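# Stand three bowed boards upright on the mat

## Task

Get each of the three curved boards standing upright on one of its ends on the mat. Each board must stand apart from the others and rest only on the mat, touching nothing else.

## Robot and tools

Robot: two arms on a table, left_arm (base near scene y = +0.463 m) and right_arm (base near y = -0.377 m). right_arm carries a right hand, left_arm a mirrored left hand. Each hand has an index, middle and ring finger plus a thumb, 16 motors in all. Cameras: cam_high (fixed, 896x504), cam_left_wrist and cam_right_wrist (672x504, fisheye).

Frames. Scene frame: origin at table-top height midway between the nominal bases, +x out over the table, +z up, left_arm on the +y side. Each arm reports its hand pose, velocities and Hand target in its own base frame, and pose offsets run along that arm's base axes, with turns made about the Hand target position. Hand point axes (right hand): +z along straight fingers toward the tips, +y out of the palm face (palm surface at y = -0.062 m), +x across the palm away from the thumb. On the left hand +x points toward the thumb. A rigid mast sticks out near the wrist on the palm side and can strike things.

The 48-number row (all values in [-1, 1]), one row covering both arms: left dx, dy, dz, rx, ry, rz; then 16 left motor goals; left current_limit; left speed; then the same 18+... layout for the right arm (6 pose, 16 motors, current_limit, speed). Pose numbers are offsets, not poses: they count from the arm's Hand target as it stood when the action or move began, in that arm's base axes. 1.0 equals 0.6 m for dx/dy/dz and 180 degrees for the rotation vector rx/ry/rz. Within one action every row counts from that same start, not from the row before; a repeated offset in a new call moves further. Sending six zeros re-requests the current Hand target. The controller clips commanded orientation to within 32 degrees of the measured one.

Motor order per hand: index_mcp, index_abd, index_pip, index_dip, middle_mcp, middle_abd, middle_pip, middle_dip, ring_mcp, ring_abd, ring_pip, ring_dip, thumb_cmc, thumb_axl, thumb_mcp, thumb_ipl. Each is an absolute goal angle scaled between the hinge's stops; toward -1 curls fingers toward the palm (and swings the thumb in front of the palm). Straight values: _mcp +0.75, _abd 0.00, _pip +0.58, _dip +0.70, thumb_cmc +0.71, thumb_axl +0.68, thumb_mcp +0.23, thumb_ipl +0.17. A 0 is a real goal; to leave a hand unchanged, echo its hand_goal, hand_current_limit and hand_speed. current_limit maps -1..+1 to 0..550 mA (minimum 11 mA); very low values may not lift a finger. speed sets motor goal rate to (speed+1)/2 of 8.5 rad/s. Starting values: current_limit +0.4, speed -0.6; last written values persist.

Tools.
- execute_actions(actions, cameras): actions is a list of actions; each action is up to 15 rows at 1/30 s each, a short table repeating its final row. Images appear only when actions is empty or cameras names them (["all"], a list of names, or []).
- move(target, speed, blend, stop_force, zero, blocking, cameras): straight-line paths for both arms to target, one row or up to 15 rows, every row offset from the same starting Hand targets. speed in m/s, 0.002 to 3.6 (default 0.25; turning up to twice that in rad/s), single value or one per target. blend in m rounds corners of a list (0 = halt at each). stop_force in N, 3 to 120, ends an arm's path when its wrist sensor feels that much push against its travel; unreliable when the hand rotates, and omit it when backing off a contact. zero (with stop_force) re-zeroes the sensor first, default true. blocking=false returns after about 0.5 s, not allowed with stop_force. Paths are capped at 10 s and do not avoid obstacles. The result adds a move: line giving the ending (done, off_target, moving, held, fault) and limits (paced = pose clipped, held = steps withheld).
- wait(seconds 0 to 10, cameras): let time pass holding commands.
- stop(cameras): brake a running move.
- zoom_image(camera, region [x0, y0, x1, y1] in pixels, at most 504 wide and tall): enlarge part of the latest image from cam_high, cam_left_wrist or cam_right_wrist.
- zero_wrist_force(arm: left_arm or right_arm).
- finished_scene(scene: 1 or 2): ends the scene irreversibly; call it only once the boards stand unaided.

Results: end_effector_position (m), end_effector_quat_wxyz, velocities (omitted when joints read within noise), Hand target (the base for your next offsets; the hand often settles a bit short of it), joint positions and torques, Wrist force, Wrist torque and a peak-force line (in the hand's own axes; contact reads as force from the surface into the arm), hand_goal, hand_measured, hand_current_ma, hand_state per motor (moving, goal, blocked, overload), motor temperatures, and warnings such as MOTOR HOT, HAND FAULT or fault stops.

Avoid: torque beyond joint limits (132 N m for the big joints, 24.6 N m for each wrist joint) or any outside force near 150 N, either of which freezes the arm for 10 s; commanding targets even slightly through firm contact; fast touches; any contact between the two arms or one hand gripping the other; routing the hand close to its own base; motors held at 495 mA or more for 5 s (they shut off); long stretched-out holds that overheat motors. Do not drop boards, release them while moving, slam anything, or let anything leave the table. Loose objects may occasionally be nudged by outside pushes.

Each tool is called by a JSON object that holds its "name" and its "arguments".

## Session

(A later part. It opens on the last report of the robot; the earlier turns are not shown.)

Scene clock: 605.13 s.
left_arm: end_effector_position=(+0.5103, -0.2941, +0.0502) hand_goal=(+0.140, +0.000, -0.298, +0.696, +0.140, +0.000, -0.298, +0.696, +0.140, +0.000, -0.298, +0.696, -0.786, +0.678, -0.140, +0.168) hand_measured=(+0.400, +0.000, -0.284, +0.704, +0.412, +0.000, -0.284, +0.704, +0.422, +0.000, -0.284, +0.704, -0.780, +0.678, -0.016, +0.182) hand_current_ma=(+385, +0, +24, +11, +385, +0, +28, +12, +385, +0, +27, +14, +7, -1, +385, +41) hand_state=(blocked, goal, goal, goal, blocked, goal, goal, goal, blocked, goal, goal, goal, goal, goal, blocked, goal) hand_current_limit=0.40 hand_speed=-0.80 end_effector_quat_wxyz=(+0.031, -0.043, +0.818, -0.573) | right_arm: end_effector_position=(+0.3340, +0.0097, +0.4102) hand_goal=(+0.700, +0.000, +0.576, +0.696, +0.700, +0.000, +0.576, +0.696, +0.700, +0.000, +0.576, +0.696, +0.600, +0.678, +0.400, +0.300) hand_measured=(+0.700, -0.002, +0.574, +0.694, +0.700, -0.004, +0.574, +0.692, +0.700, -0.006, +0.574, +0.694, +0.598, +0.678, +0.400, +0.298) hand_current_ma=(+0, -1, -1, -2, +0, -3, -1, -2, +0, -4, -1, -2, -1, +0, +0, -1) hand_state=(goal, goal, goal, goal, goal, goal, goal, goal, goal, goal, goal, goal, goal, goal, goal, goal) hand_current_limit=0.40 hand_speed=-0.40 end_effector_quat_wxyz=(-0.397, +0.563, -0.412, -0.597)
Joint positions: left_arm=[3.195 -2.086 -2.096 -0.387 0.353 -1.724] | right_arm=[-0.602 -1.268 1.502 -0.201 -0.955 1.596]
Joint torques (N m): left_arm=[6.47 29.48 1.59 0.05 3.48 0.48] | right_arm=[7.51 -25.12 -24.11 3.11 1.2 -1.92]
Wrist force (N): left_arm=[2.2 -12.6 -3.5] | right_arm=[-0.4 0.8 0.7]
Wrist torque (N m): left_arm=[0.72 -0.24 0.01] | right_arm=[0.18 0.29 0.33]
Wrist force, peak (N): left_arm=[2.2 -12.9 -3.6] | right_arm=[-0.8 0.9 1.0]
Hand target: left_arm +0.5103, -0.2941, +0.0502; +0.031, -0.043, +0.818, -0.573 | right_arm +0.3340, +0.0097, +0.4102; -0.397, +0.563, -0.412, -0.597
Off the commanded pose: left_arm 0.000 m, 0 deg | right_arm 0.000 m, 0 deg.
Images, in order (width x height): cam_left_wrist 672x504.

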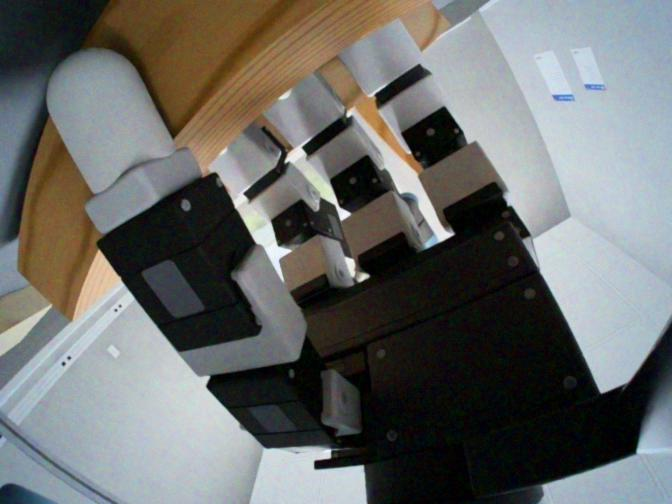

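{"name": "move", "arguments": {"target": [0,0,0.1,0,0,0,0.14,0,-0.299,0.696,0.14,0,-0.299,0.696,0.14,0,-0.299,0.696,-0.786,0.678,-0.14,0.168,0.4,-0.8,0,0,0,0,0,0,0.7,0,0.576,0.696,0.7,0,0.576,0.696,0.7,0,0.576,0.696,0.6,0.678,0.4,0.3,0.4,-0.4], "speed": 0.05, "cameras": ["all"]}}

{"name": "zoom_image", "arguments": {"camera": "cam_high", "region": [420, 190, 600, 340]}}

{"name": "zoom_image", "arguments": {"camera": "cam_right_wrist", "region": [0, 0, 200, 260]}}

Scene clock: 618.40 s.
left_arm: end_effector_position=(+0.5104, -0.2941, +0.1103) hand_goal=(+0.140, +0.000, -0.298, +0.696, +0.140, +0.000, -0.298, +0.696, +0.140, +0.000, -0.298, +0.696, -0.786, +0.678, -0.140, +0.168) hand_measured=(+0.238, +0.000, -0.262, +0.714, +0.224, +0.000, -0.258, +0.716, +0.218, +0.000, -0.266, +0.714, -0.764, +0.684, -0.038, +0.210) hand_current_ma=(+359, +1, +87, +34, +294, +0, +100, +39, +266, +0, +74, +35, +47, +9, +385, +163) hand_state=(blocked, goal, blocked, goal, blocked, goal, blocked, goal, blocked, goal, blocked, goal, blocked, goal, blocked, blocked) hand_current_limit=0.40 hand_speed=-0.80 end_effector_quat_wxyz=(+0.031, -0.043, +0.818, -0.573) | right_arm: end_effector_position=(+0.3340, +0.0097, +0.4102) hand_goal=(+0.700, +0.000, +0.576, +0.696, +0.700, +0.000, +0.576, +0.696, +0.700, +0.000, +0.576, +0.696, +0.600, +0.678, +0.400, +0.300) hand_measured=(+0.700, -0.002, +0.574, +0.694, +0.700, -0.004, +0.574, +0.692, +0.700, -0.006, +0.574, +0.694, +0.598, +0.678, +0.400, +0.298) hand_current_ma=(+0, -1, -1, -2, +0, -3, -1, -2, +0, -4, -1, -2, -1, +0, +0, -1) hand_state=(goal, goal, goal, goal, goal, goal, goal, goal, goal, goal, goal, goal, goal, goal, goal, goal) hand_current_limit=0.40 hand_speed=-0.40 end_effector_quat_wxyz=(-0.397, +0.563, -0.412, -0.597)
Joint positions: left_arm=[3.195 -1.953 -2.07 -0.545 0.353 -1.724] | right_arm=[-0.602 -1.268 1.502 -0.201 -0.955 1.596]
Joint torques (N m): left_arm=[-1.52 28.59 7.41 4.82 -3.55 1.2] | right_arm=[8.09 -25.61 -23.38 3.13 0.97 -1.84]
Wrist force (N): left_arm=[0.6 6.9 0.9] | right_arm=[-0.7 0.8 0.7]
Wrist torque (N m): left_arm=[0.42 -0.13 -0.46] | right_arm=[0.18 0.33 0.31]
Wrist force, peak (N): left_arm=[2.1 -13.2 -3.4] | right_arm=[-0.9 0.9 0.8]
Hand target: left_arm +0.5103, -0.2941, +0.1102; +0.031, -0.043, +0.818, -0.573 | right_arm +0.3340, +0.0097, +0.4102; -0.397, +0.563, -0.412, -0.597
Off the commanded pose: left_arm 0.000 m, 0 deg | right_arm 0.000 m, 0 deg.
move: done

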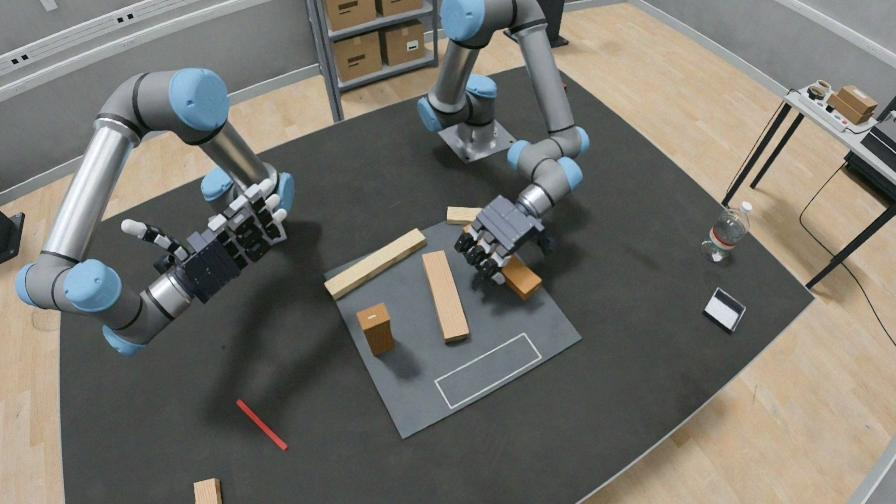

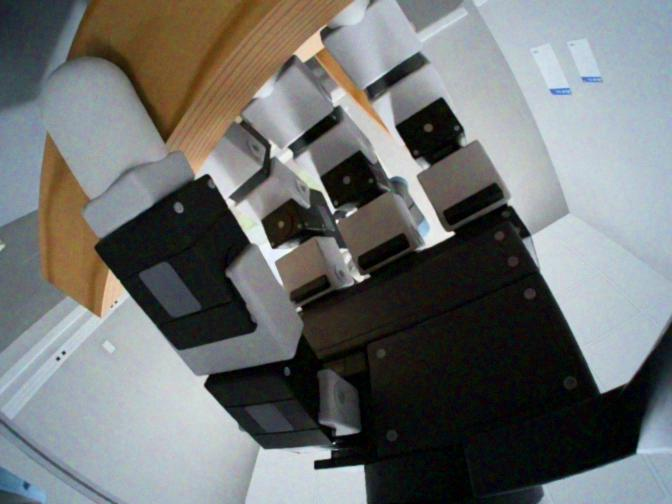

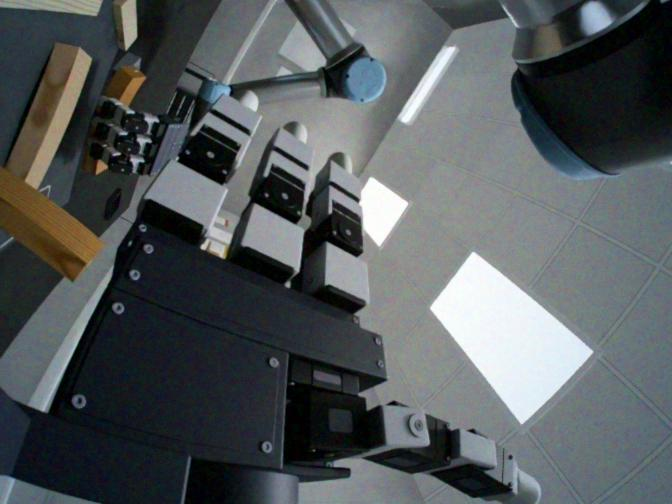

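Scaled by 2.800.

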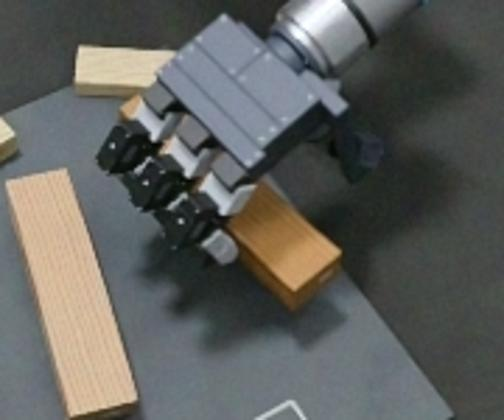

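Scaled by 1.938 from the camera's 672x504 image, which has a finer 960x720 frame.

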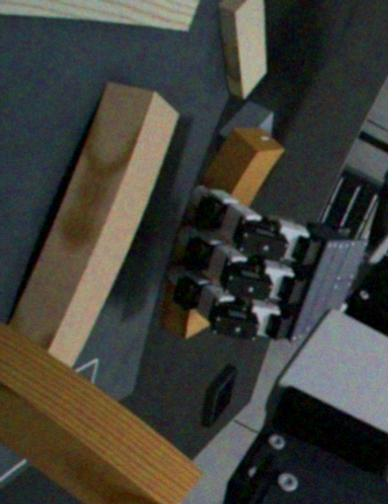

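{"name": "move", "arguments": {"target": [[0,0,0.38,0,0,0,0.14,0,-0.299,0.696,0.14,0,-0.299,0.696,0.14,0,-0.299,0.696,-0.786,0.678,-0.14,0.168,0.4,-0.8,0,0,0,0,0,0,0.7,0,0.576,0.696,0.7,0,0.576,0.696,0.7,0,0.576,0.696,0.6,0.678,0.4,0.3,0.4,-0.4],[-0.003,0.033,0.38,-0.0279,0.5548,-0.0262,0.14,0,-0.299,0.696,0.14,0,-0.299,0.696,0.14,0,-0.299,0.696,-0.786,0.678,-0.14,0.168,0.4,-0.8,0,0,0,0,0,0,0.7,0,0.576,0.696,0.7,0,0.576,0.696,0.7,0,0.576,0.696,0.6,0.678,0.4,0.3,0.4,-0.4]], "speed": 0.2, "blend": 0.03, "cameras": ["all"]}}

{"name": "zoom_image", "arguments": {"camera": "cam_high", "region": [400, 130, 560, 290]}}

Scene clock: 656.70 s.
left_arm: end_effector_position=(+0.5085, -0.2743, +0.3381) hand_goal=(+0.140, +0.000, -0.298, +0.696, +0.140, +0.000, -0.298, +0.696, +0.140, +0.000, -0.298, +0.696, -0.786, +0.678, -0.140, +0.168) hand_measured=(+0.214, -0.014, -0.262, +0.714, +0.218, -0.014, -0.258, +0.716, +0.218, -0.016, -0.256, +0.718, -0.788, +0.680, -0.028, +0.210) hand_current_ma=(+252, -20, +89, +35, +262, -21, +102, +41, +263, -24, +106, +50, -2, +2, +385, +163) hand_state=(blocked, goal, blocked, goal, blocked, goal, blocked, goal, blocked, goal, blocked, blocked, goal, goal, blocked, blocked) hand_current_limit=0.40 hand_speed=-0.80 end_effector_quat_wxyz=(+0.628, +0.438, -0.528, +0.367) | right_arm: end_effector_position=(+0.3340, +0.0097, +0.4102) hand_goal=(+0.700, +0.000, +0.576, +0.696, +0.700, +0.000, +0.576, +0.696, +0.700, +0.000, +0.576, +0.696, +0.600, +0.678, +0.400, +0.300) hand_measured=(+0.700, -0.002, +0.574, +0.694, +0.700, -0.004, +0.574, +0.692, +0.700, -0.006, +0.574, +0.694, +0.598, +0.678, +0.400, +0.298) hand_current_ma=(+0, -1, -1, -2, +0, -3, -1, -2, +0, -4, -1, -2, -1, +0, +0, -1) hand_state=(goal, goal, goal, goal, goal, goal, goal, goal, goal, goal, goal, goal, goal, goal, goal, goal) hand_current_limit=0.40 hand_speed=-0.40 end_effector_quat_wxyz=(-0.397, +0.563, -0.412, -0.597)
Joint positions: left_arm=[3.21 -2.311 -1.06 -3.057 0.422 -1.601] | right_arm=[-0.602 -1.268 1.502 -0.201 -0.955 1.596]
Joint torques (N m): left_arm=[-4 64.86 19.57 -2.17 -0.94 -0.28] | right_arm=[7.8 -25.39 -23.15 3.15 0.59 -2.02]
Wrist force (N): left_arm=[-6.5 -0.8 -1.5] | right_arm=[-0.3 0.8 0.9]
Wrist torque (N m): left_arm=[-0.01 0.10 -0.15] | right_arm=[0.17 0.28 0.34]
Wrist force, peak (N): left_arm=[0.6 9.9 2.3] | right_arm=[-0.7 1.0 0.8]
Hand target: left_arm +0.5085, -0.2743, +0.3382; +0.628, +0.438, -0.528, +0.367 | right_arm +0.3340, +0.0097, +0.4102; -0.397, +0.563, -0.412, -0.597
Off the commanded pose: left_arm 0.000 m, 0 deg | right_arm 0.000 m, 0 deg.
move: done

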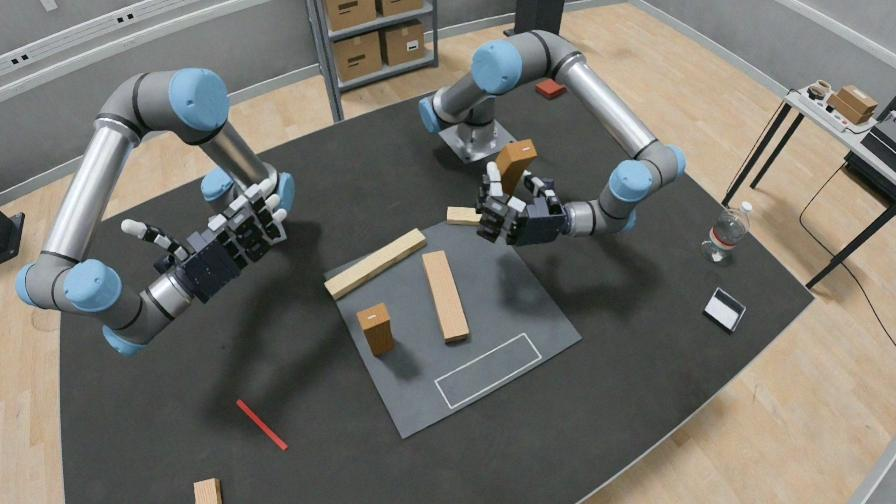

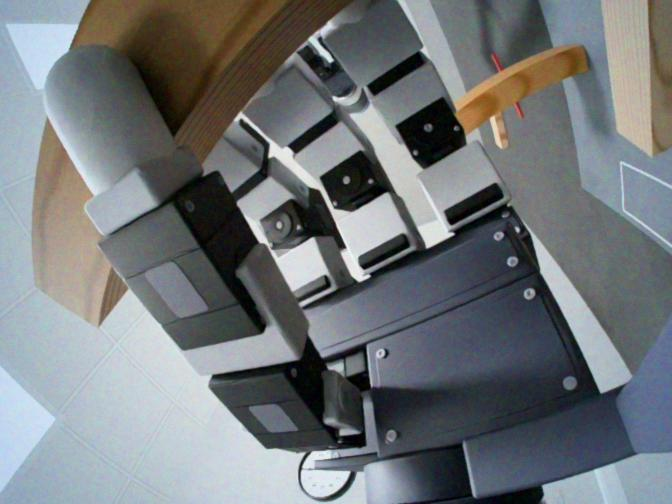

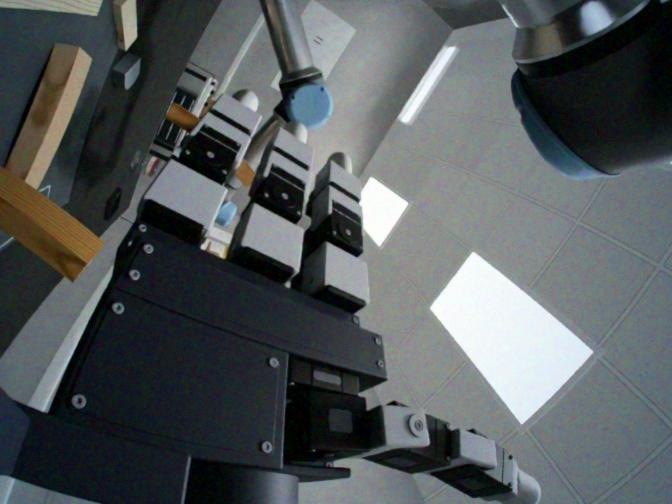

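Scaled by 3.150.

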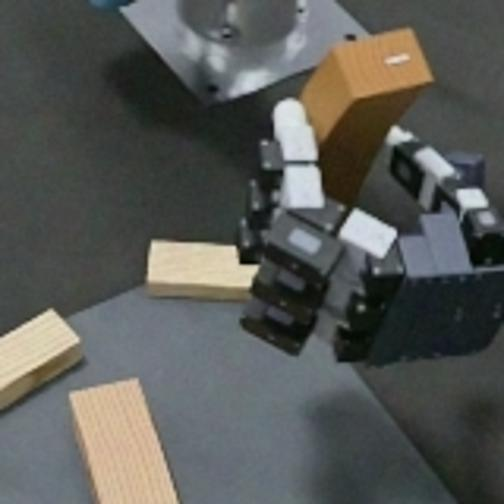

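{"name": "zoom_image", "arguments": {"camera": "cam_high", "region": [470, 125, 570, 235]}}

Scaled by 4.582.

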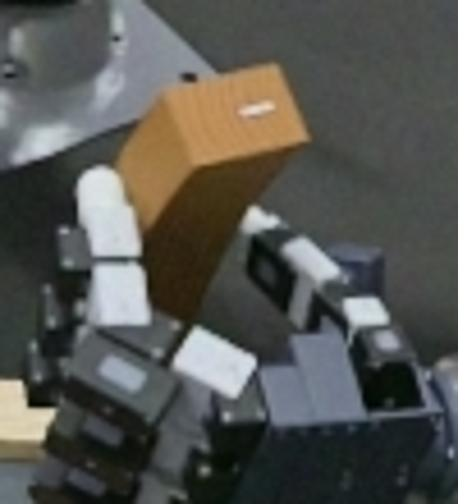

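{"name": "move", "arguments": {"target": [0,0,0,0,0,0,0.14,0,-0.299,0.696,0.14,0,-0.299,0.696,0.14,0,-0.299,0.696,-0.786,0.678,-0.14,0.168,0.4,-0.8,0,0.1,0.36,0,0,0,0.7,0,0.576,0.696,0.7,0,0.576,0.696,0.7,0,0.576,0.696,0.6,0.678,0.4,0.3,0.4,-0.4], "speed": 0.3, "cameras": ["cam_right_wrist"]}}

{"name": "zoom_image", "arguments": {"camera": "cam_right_wrist", "region": [40, 0, 300, 200]}}

Scene clock: 679.93 s.
left_arm: end_effector_position=(+0.5085, -0.2743, +0.3382) hand_goal=(+0.140, +0.000, -0.298, +0.696, +0.140, +0.000, -0.298, +0.696, +0.140, +0.000, -0.298, +0.696, -0.786, +0.678, -0.140, +0.168) hand_measured=(+0.214, -0.014, -0.262, +0.714, +0.218, -0.014, -0.258, +0.716, +0.218, -0.016, -0.256, +0.718, -0.788, +0.680, -0.028, +0.210) hand_current_ma=(+252, -20, +89, +35, +262, -21, +102, +41, +263, -24, +106, +50, -2, +2, +385, +163) hand_state=(blocked, goal, blocked, goal, blocked, goal, blocked, goal, blocked, goal, blocked, blocked, goal, goal, blocked, blocked) hand_current_limit=0.40 hand_speed=-0.80 end_effector_quat_wxyz=(+0.628, +0.438, -0.528, +0.367) | right_arm: end_effector_position=(+0.3340, +0.0696, +0.6260) hand_goal=(+0.700, +0.000, +0.576, +0.696, +0.700, +0.000, +0.576, +0.696, +0.700, +0.000, +0.576, +0.696, +0.600, +0.678, +0.400, +0.300) hand_measured=(+0.700, -0.002, +0.574, +0.694, +0.700, -0.004, +0.574, +0.692, +0.700, -0.006, +0.574, +0.694, +0.598, +0.678, +0.400, +0.298) hand_current_ma=(+0, -1, -1, -2, +0, -3, -1, -2, +0, -4, -1, -2, -1, +0, +0, -1) hand_state=(goal, goal, goal, goal, goal, goal, goal, goal, goal, goal, goal, goal, goal, goal, goal, goal) hand_current_limit=0.40 hand_speed=-0.40 end_effector_quat_wxyz=(-0.397, +0.563, -0.412, -0.597)
Joint positions: left_arm=[3.21 -2.311 -1.06 -3.057 0.422 -1.601] | right_arm=[-0.499 -1.288 0.971 0.353 -0.852 1.591]
Joint torques (N m): left_arm=[-5.86 65.47 23.17 -2.44 -1.23 -2.35] | right_arm=[-6.2 -40.26 -24.4 3.1 -0.63 0.69]
Wrist force (N): left_arm=[-6.3 -0.7 -1.4] | right_arm=[-0.6 0.8 0.6]
Wrist torque (N m): left_arm=[-0.01 0.07 -0.14] | right_arm=[0.17 0.32 0.43]
Wrist force, peak (N): left_arm=[-6.9 -0.9 -1.5] | right_arm=[-2.7 0.9 1.2]
Hand target: left_arm +0.5085, -0.2743, +0.3382; +0.628, +0.438, -0.528, +0.367 | right_arm +0.3340, +0.0697, +0.6262; -0.397, +0.563, -0.412, -0.597
Off the commanded pose: left_arm 0.000 m, 0 deg | right_arm 0.000 m, 0 deg.
move: done
Images, in order (width x height): cam_right_wrist 672x504.

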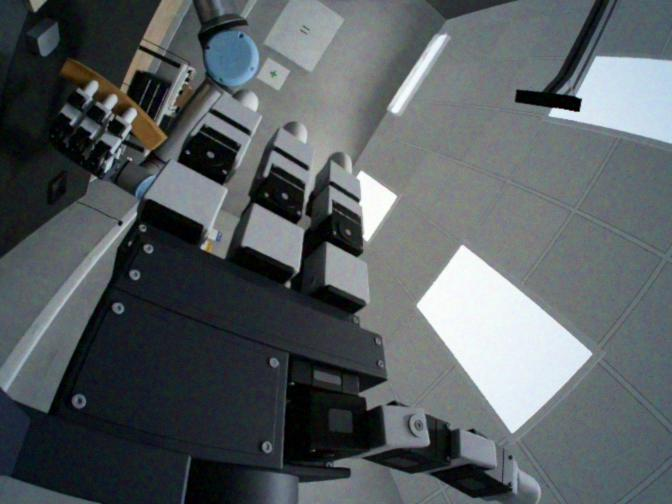

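Scaled by 1.938 from the camera's 672x504 image, which has a finer 960x720 frame.

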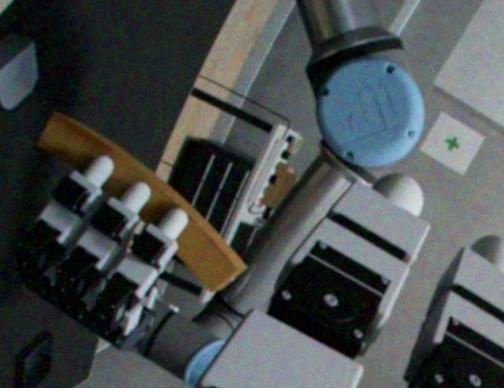

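{"name": "move", "arguments": {"target": [0,0,-0.24,-0.042,-0.0366,0,0.14,0,-0.299,0.696,0.14,0,-0.299,0.696,0.14,0,-0.299,0.696,-0.786,0.678,-0.14,0.168,0.4,-0.8,0,0,-0.25,0,0,0,0.7,0,0.576,0.696,0.7,0,0.576,0.696,0.7,0,0.576,0.696,0.6,0.678,0.4,0.3,0.4,-0.4], "speed": 0.2, "cameras": ["all"]}}

{"name": "zoom_image", "arguments": {"camera": "cam_right_wrist", "region": [0, 0, 260, 200]}}

{"name": "zoom_image", "arguments": {"camera": "cam_high", "region": [440, 150, 560, 280]}}

Scene clock: 699.50 s.
left_arm: end_effector_position=(+0.5085, -0.2743, +0.1943) hand_goal=(+0.140, +0.000, -0.298, +0.696, +0.140, +0.000, -0.298, +0.696, +0.140, +0.000, -0.298, +0.696, -0.786, +0.678, -0.140, +0.168) hand_measured=(+0.202, -0.014, -0.262, +0.714, +0.210, -0.014, -0.258, +0.716, +0.218, -0.020, -0.256, +0.718, -0.796, +0.678, -0.018, +0.210) hand_current_ma=(+195, -20, +89, +35, +232, -21, +102, +41, +263, -33, +106, +50, -17, -1, +385, +163) hand_state=(blocked, goal, blocked, goal, blocked, goal, blocked, goal, blocked, goal, blocked, blocked, goal, goal, blocked, blocked) hand_current_limit=0.40 hand_speed=-0.80 end_effector_quat_wxyz=(+0.624, +0.373, -0.538, +0.426) | right_arm: end_effector_position=(+0.3340, +0.0696, +0.4762) hand_goal=(+0.700, +0.000, +0.576, +0.696, +0.700, +0.000, +0.576, +0.696, +0.700, +0.000, +0.576, +0.696, +0.600, +0.678, +0.400, +0.300) hand_measured=(+0.700, -0.002, +0.574, +0.694, +0.700, -0.004, +0.574, +0.692, +0.700, -0.006, +0.574, +0.694, +0.598, +0.678, +0.400, +0.298) hand_current_ma=(+0, -1, -1, -2, +0, -3, -1, -2, +0, -4, -1, -2, -1, +0, +0, -1) hand_state=(goal, goal, goal, goal, goal, goal, goal, goal, goal, goal, goal, goal, goal, goal, goal, goal) hand_current_limit=0.40 hand_speed=-0.40 end_effector_quat_wxyz=(-0.397, +0.563, -0.412, -0.597)
Joint positions: left_arm=[3.198 -2.517 -1.096 -3.007 0.445 -1.273] | right_arm=[-0.499 -1.333 1.416 -0.047 -0.852 1.592]
Joint torques (N m): left_arm=[3.31 52.59 7.91 -0.81 -0.73 0.67] | right_arm=[-1.91 -41.35 -14.23 -0.39 -1.41 1.53]
Wrist force (N): left_arm=[-6.6 0.1 -1.8] | right_arm=[-0.8 0.8 0.6]
Wrist torque (N m): left_arm=[0.09 0.09 -0.16] | right_arm=[0.19 0.34 0.34]
Wrist force, peak (N): left_arm=[-9.2 0.0 -2.1] | right_arm=[-2.5 1.0 0.7]
Hand target: left_arm +0.5085, -0.2743, +0.1942; +0.624, +0.373, -0.538, +0.426 | right_arm +0.3340, +0.0697, +0.4762; -0.397, +0.563, -0.412, -0.597
Off the commanded pose: left_arm 0.000 m, 0 deg | right_arm 0.000 m, 0 deg.
move: done

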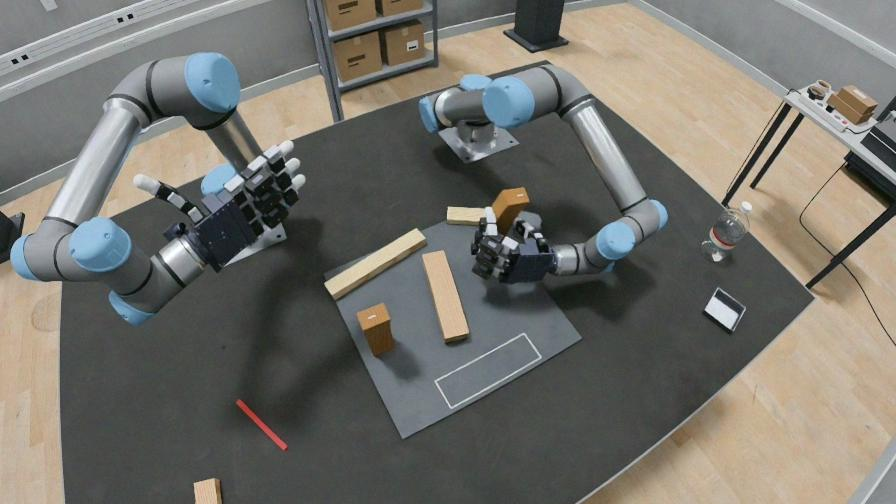

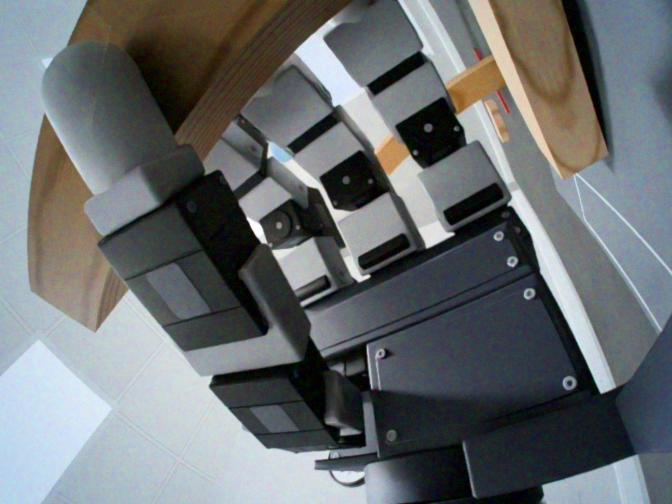

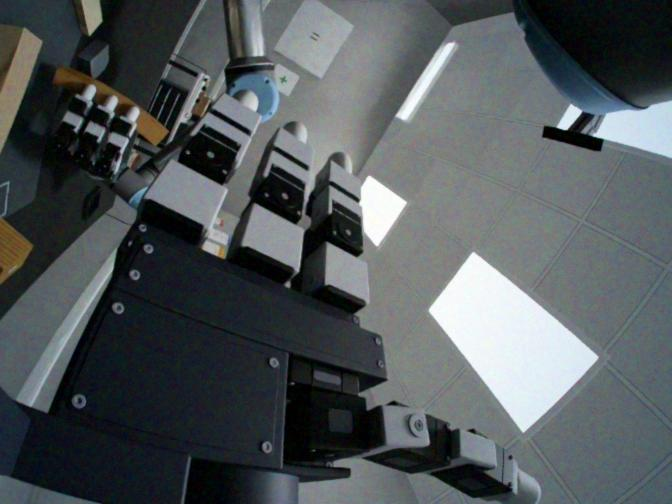

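Scaled by 1.938 from the camera's 672x504 image, which has a finer 960x720 frame.

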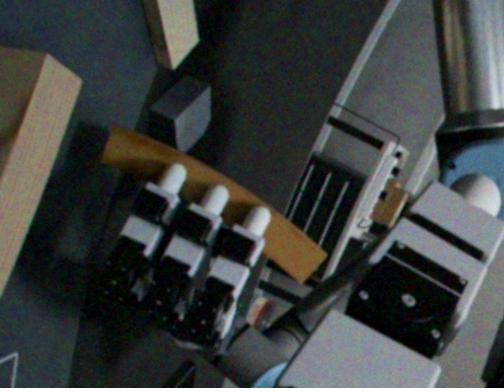

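Scaled by 3.877.

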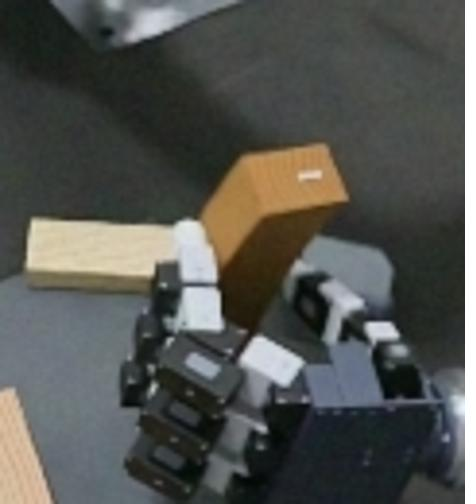

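{"name": "move", "arguments": {"target": [0,0,-0.085,0,0,0,0.14,0,-0.299,0.696,0.14,0,-0.299,0.696,0.14,0,-0.299,0.696,-0.786,0.678,-0.14,0.168,0.4,-0.8,0,0,0,0,0,0,0.7,0,0.576,0.696,0.7,0,0.576,0.696,0.7,0,0.576,0.696,0.6,0.678,0.4,0.3,0.4,-0.4], "speed": 0.05}}

{"name": "move", "arguments": {"target": [0,0,-0.06,0,0,0,0.14,0,-0.299,0.696,0.14,0,-0.299,0.696,0.14,0,-0.299,0.696,-0.786,0.678,-0.14,0.168,0.4,-0.8,0,0,0,0,0,0,0.7,0,0.576,0.696,0.7,0,0.576,0.696,0.7,0,0.576,0.696,0.6,0.678,0.4,0.3,0.4,-0.4], "speed": 0.015, "stop_force": 4, "cameras": ["all"]}}

{"name": "zoom_image", "arguments": {"camera": "cam_right_wrist", "region": [0, 0, 260, 200]}}

{"name": "zoom_image", "arguments": {"camera": "cam_high", "region": [440, 150, 560, 280]}}

Scene clock: 708.83 s.
left_arm: end_effector_position=(+0.5085, -0.2743, +0.1430) hand_goal=(+0.140, +0.000, -0.298, +0.696, +0.140, +0.000, -0.298, +0.696, +0.140, +0.000, -0.298, +0.696, -0.786, +0.678, -0.140, +0.168) hand_measured=(+0.202, +0.014, -0.262, +0.714, +0.210, +0.020, -0.256, +0.716, +0.218, +0.024, -0.248, +0.724, -0.738, +0.694, -0.018, +0.210) hand_current_ma=(+195, +23, +89, +35, +232, +35, +111, +42, +265, +46, +140, +67, +131, +37, +385, +163) hand_state=(blocked, goal, blocked, goal, blocked, blocked, blocked, blocked, blocked, blocked, blocked, blocked, blocked, goal, blocked, blocked) hand_current_limit=0.40 hand_speed=-0.80 end_effector_quat_wxyz=(+0.624, +0.373, -0.538, +0.426) end_effector_velocity=(+0.000, -0.001, +0.003) end_effector_angular_velocity=(+0.000, +0.001, +0.000) | right_arm: end_effector_position=(+0.3340, +0.0697, +0.4762) hand_goal=(+0.700, +0.000, +0.576, +0.696, +0.700, +0.000, +0.576, +0.696, +0.700, +0.000, +0.576, +0.696, +0.600, +0.678, +0.400, +0.300) hand_measured=(+0.700, -0.002, +0.574, +0.694, +0.700, -0.004, +0.574, +0.692, +0.700, -0.006, +0.574, +0.694, +0.598, +0.678, +0.400, +0.298) hand_current_ma=(+0, -1, -1, -2, +0, -3, -1, -2, +0, -4, -1, -2, -1, +0, +0, -1) hand_state=(goal, goal, goal, goal, goal, goal, goal, goal, goal, goal, goal, goal, goal, goal, goal, goal) hand_current_limit=0.40 hand_speed=-0.40 end_effector_quat_wxyz=(-0.397, +0.563, -0.412, -0.597)
Joint positions: left_arm=[3.199 -2.584 -1.111 -2.925 0.444 -1.273] | right_arm=[-0.499 -1.333 1.416 -0.047 -0.852 1.592]
Joint velocities: left_arm=[-0.001 0.005 -0.001 -0.006 -0.001 0.001] | right_arm=[within noise]
Joint torques (N m): left_arm=[3.76 63.77 12.6 -1.56 -0.46 -0.98] | right_arm=[6.45 -41.1 -12.32 -0.34 -1.49 -2.14]
Wrist force (N): left_arm=[5.4 -1.8 2.4] | right_arm=[-0.8 0.9 0.7]
Wrist torque (N m): left_arm=[0.21 0.17 -0.53] | right_arm=[0.19 0.34 0.34]
Wrist force, peak (N): left_arm=[8.0 -1.9 2.4] | right_arm=[-0.7 1.0 1.0]
Hand target: left_arm +0.5085, -0.2743, +0.1432; +0.624, +0.373, -0.538, +0.426 | right_arm +0.3340, +0.0697, +0.4762; -0.397, +0.563, -0.412, -0.597
Off the commanded pose: left_arm 0.000 m, 0 deg | right_arm 0.000 m, 0 deg.
move: done

Scene clock: 711.53 s.
left_arm: end_effector_position=(+0.5085, -0.2743, +0.1183) hand_goal=(+0.140, +0.000, -0.298, +0.696, +0.140, +0.000, -0.298, +0.696, +0.140, +0.000, -0.298, +0.696, -0.786, +0.678, -0.140, +0.168) hand_measured=(+0.196, +0.014, -0.262, +0.714, +0.210, +0.028, -0.246, +0.720, +0.230, +0.034, -0.238, +0.730, -0.738, +0.694, -0.018, +0.210) hand_current_ma=(+169, +20, +89, +35, +232, +53, +141, +54, +321, +68, +173, +83, +133, +38, +385, +163) hand_state=(blocked, goal, blocked, goal, blocked, blocked, blocked, blocked, blocked, blocked, blocked, blocked, blocked, goal, blocked, blocked) hand_current_limit=0.40 hand_speed=-0.80 end_effector_quat_wxyz=(+0.624, +0.373, -0.538, +0.426) | right_arm: end_effector_position=(+0.3340, +0.0697, +0.4762) hand_goal=(+0.700, +0.000, +0.576, +0.696, +0.700, +0.000, +0.576, +0.696, +0.700, +0.000, +0.576, +0.696, +0.600, +0.678, +0.400, +0.300) hand_measured=(+0.700, -0.002, +0.574, +0.694, +0.700, -0.004, +0.574, +0.692, +0.700, -0.006, +0.574, +0.694, +0.598, +0.678, +0.400, +0.298) hand_current_ma=(+0, -1, -1, -2, +0, -3, -1, -2, +0, -4, -1, -2, -1, +0, +0, -1) hand_state=(goal, goal, goal, goal, goal, goal, goal, goal, goal, goal, goal, goal, goal, goal, goal, goal) hand_current_limit=0.40 hand_speed=-0.40 end_effector_quat_wxyz=(-0.397, +0.563, -0.412, -0.597)
Joint positions: left_arm=[3.199 -2.619 -1.112 -2.889 0.444 -1.272] | right_arm=[-0.499 -1.333 1.416 -0.047 -0.852 1.592]
Joint torques (N m): left_arm=[3.86 63.26 11.44 -1.01 -0.49 2.09] | right_arm=[5.68 -41.51 -12.39 -0.33 -1.41 -1.97]
Wrist force (N): left_arm=[7.8 -1.8 4.4] | right_arm=[-0.5 0.8 0.7]
Wrist torque (N m): left_arm=[0.24 -0.02 -0.42] | right_arm=[0.18 0.30 0.36]
Wrist force, peak (N): left_arm=[21.0 -2.9 6.4] | right_arm=[-0.9 0.9 0.9]
Hand target: left_arm +0.5085, -0.2743, +0.1183; +0.624, +0.373, -0.538, +0.426 (not the last commanded pose) | right_arm +0.3340, +0.0697, +0.4762; -0.397, +0.563, -0.412, -0.597
Off the commanded pose: left_arm 0.011 m, 0 deg | right_arm 0.000 m, 0 deg.
move: contact (left_arm)

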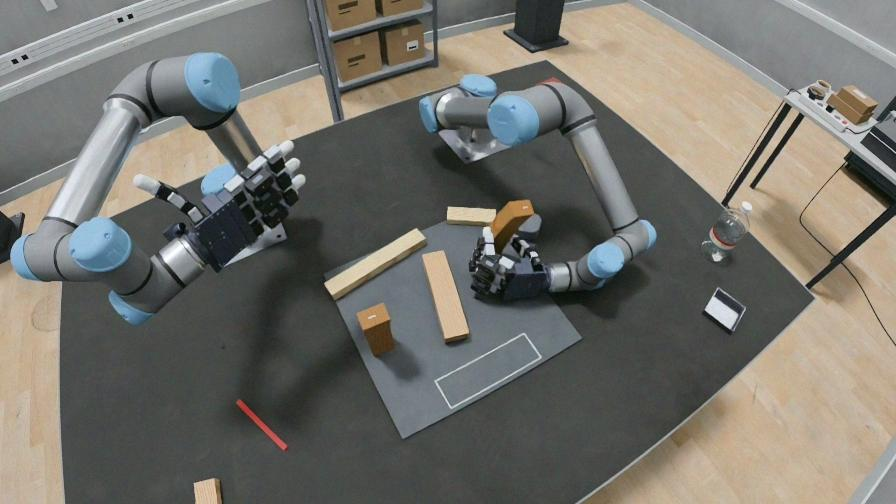

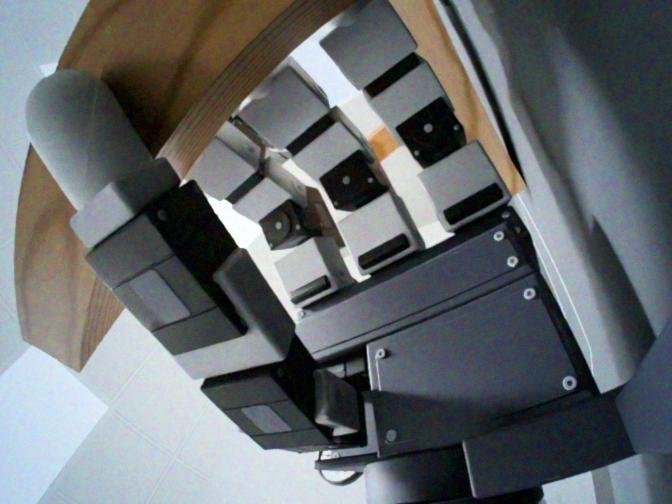

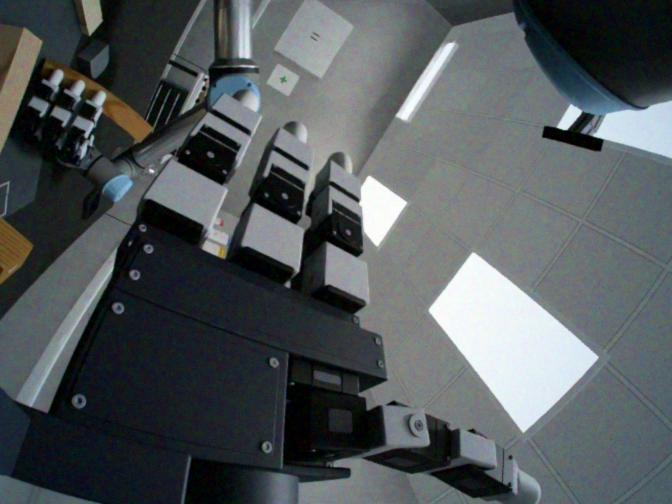

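Scaled by 1.938 from the camera's 672x504 image, which has a finer 960x720 frame.

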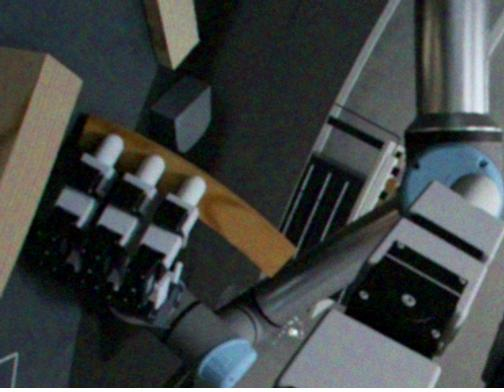

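Scaled by 3.877.

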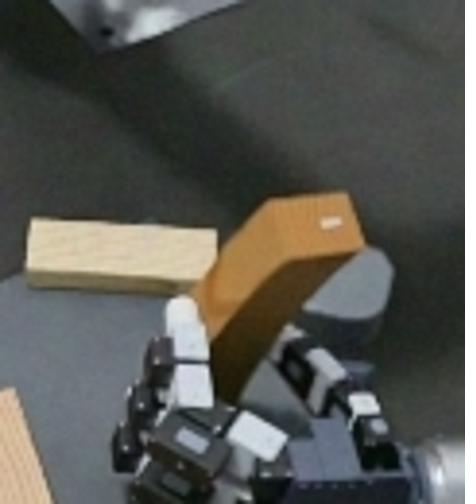

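{"name": "move", "arguments": {"target": [0,0,0.06,0,0,0,0.14,0,-0.299,0.696,0.14,0,-0.299,0.696,0.14,0,-0.299,0.696,-0.786,0.678,-0.14,0.168,0.4,-0.8,0,0,0,0,0,0,0.7,0,0.576,0.696,0.7,0,0.576,0.696,0.7,0,0.576,0.696,0.6,0.678,0.4,0.3,0.4,-0.4], "speed": 0.04, "cameras": ["all"]}}

{"name": "zoom_image", "arguments": {"camera": "cam_right_wrist", "region": [0, 0, 200, 160]}}

{"name": "zoom_image", "arguments": {"camera": "cam_high", "region": [450, 160, 560, 280]}}

Scene clock: 716.47 s.
left_arm: end_effector_position=(+0.5085, -0.2743, +0.1545) hand_goal=(+0.140, +0.000, -0.298, +0.696, +0.140, +0.000, -0.298, +0.696, +0.140, +0.000, -0.298, +0.696, -0.786, +0.678, -0.140, +0.168) hand_measured=(+0.190, -0.010, -0.266, +0.712, +0.206, -0.012, -0.246, +0.720, +0.228, -0.014, -0.238, +0.730, -0.804, +0.676, -0.018, +0.210) hand_current_ma=(+148, -14, +74, +33, +218, -16, +141, +54, +314, -21, +173, +83, -38, -4, +385, +163) hand_state=(blocked, goal, blocked, goal, blocked, goal, blocked, blocked, blocked, goal, blocked, blocked, goal, goal, blocked, blocked) hand_current_limit=0.40 hand_speed=-0.80 end_effector_quat_wxyz=(+0.624, +0.373, -0.538, +0.426) end_effector_velocity=(+0.000, +0.001, -0.003) end_effector_angular_velocity=(+0.000, -0.001, +0.000) | right_arm: end_effector_position=(+0.3340, +0.0697, +0.4762) hand_goal=(+0.700, +0.000, +0.576, +0.696, +0.700, +0.000, +0.576, +0.696, +0.700, +0.000, +0.576, +0.696, +0.600, +0.678, +0.400, +0.300) hand_measured=(+0.700, -0.002, +0.574, +0.694, +0.700, -0.004, +0.574, +0.692, +0.700, -0.006, +0.574, +0.694, +0.598, +0.678, +0.400, +0.298) hand_current_ma=(+0, -1, -1, -2, +0, -3, -1, -2, +0, -4, -1, -2, -1, +0, +0, -1) hand_state=(goal, goal, goal, goal, goal, goal, goal, goal, goal, goal, goal, goal, goal, goal, goal, goal) hand_current_limit=0.40 hand_speed=-0.40 end_effector_quat_wxyz=(-0.397, +0.563, -0.412, -0.597)
Joint positions: left_arm=[3.199 -2.568 -1.109 -2.943 0.444 -1.273] | right_arm=[-0.499 -1.333 1.416 -0.047 -0.852 1.592]
Joint velocities: left_arm=[0.001 -0.004 -0.001 0.006 0.001 0.001] | right_arm=[within noise]
Joint torques (N m): left_arm=[4.81 51.52 18.1 -0.92 -0.53 -0.91] | right_arm=[5.47 -41.79 -12.61 -0.42 -1.41 -1.65]
Wrist force (N): left_arm=[-6.7 0.3 -2.0] | right_arm=[-0.6 0.7 0.5]
Wrist torque (N m): left_arm=[0.10 0.12 -0.22] | right_arm=[0.18 0.32 0.35]
Wrist force, peak (N): left_arm=[8.2 -1.6 4.4] | right_arm=[-1.0 0.9 0.7]
Hand target: left_arm +0.5085, -0.2743, +0.1543; +0.624, +0.373, -0.538, +0.426 | right_arm +0.3340, +0.0697, +0.4762; -0.397, +0.563, -0.412, -0.597
Off the commanded pose: left_arm 0.000 m, 0 deg | right_arm 0.000 m, 0 deg.
move: done

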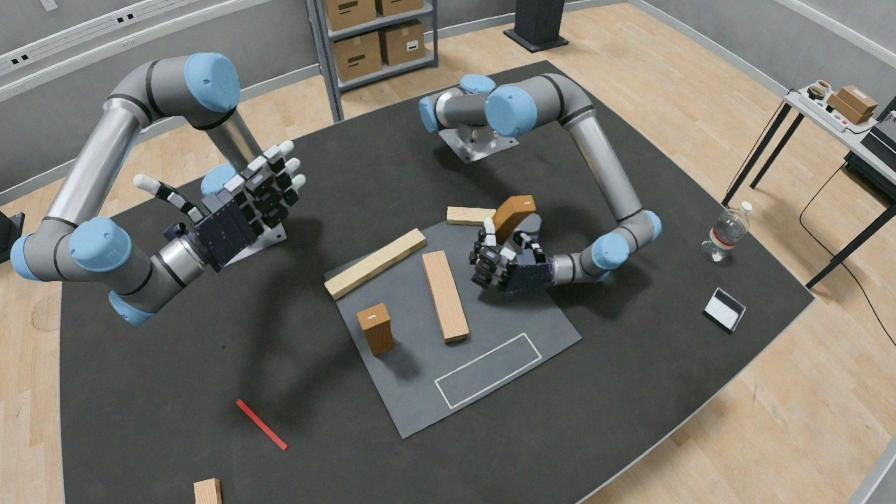

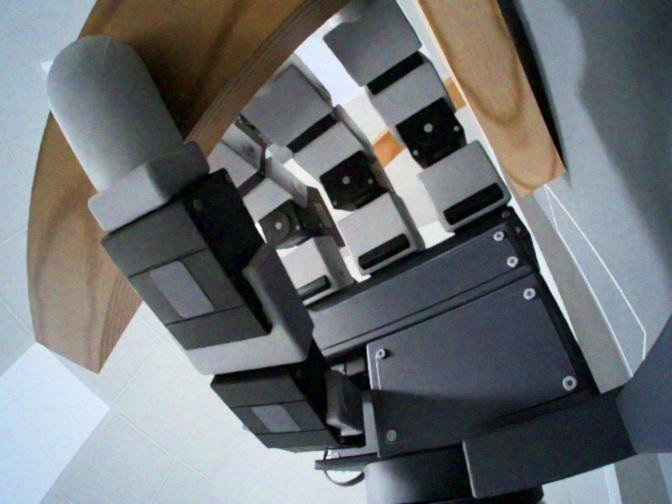

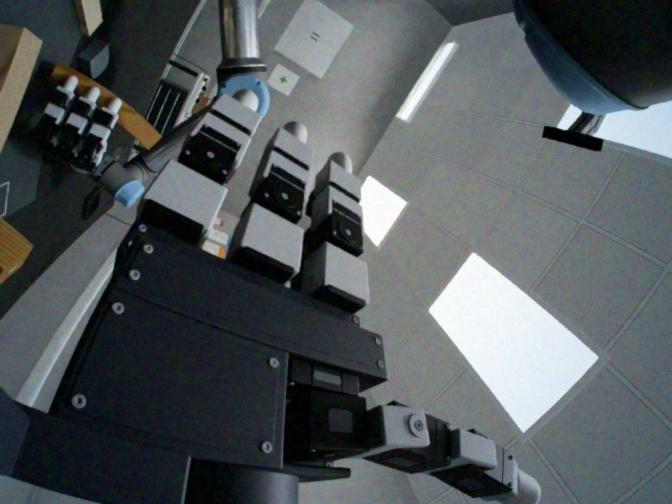

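Scaled by 2.520 from the camera's 672x504 image, which has a finer 960x720 frame.

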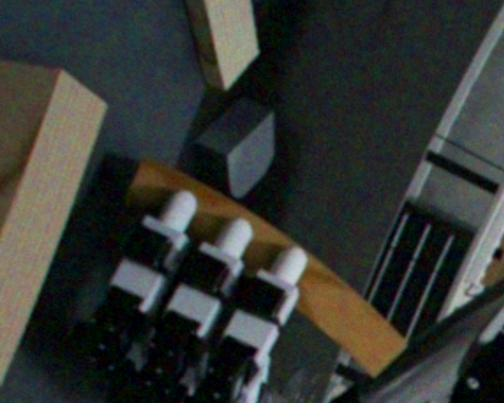

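Scaled by 4.200.

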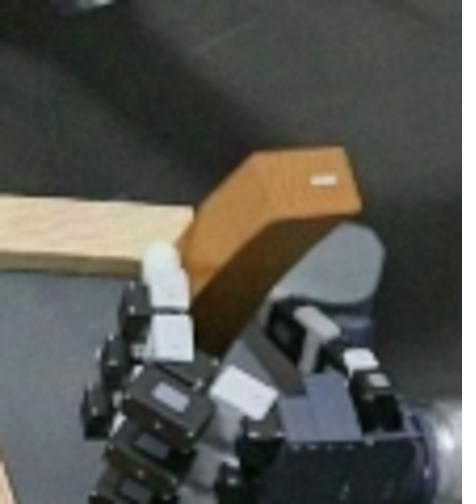

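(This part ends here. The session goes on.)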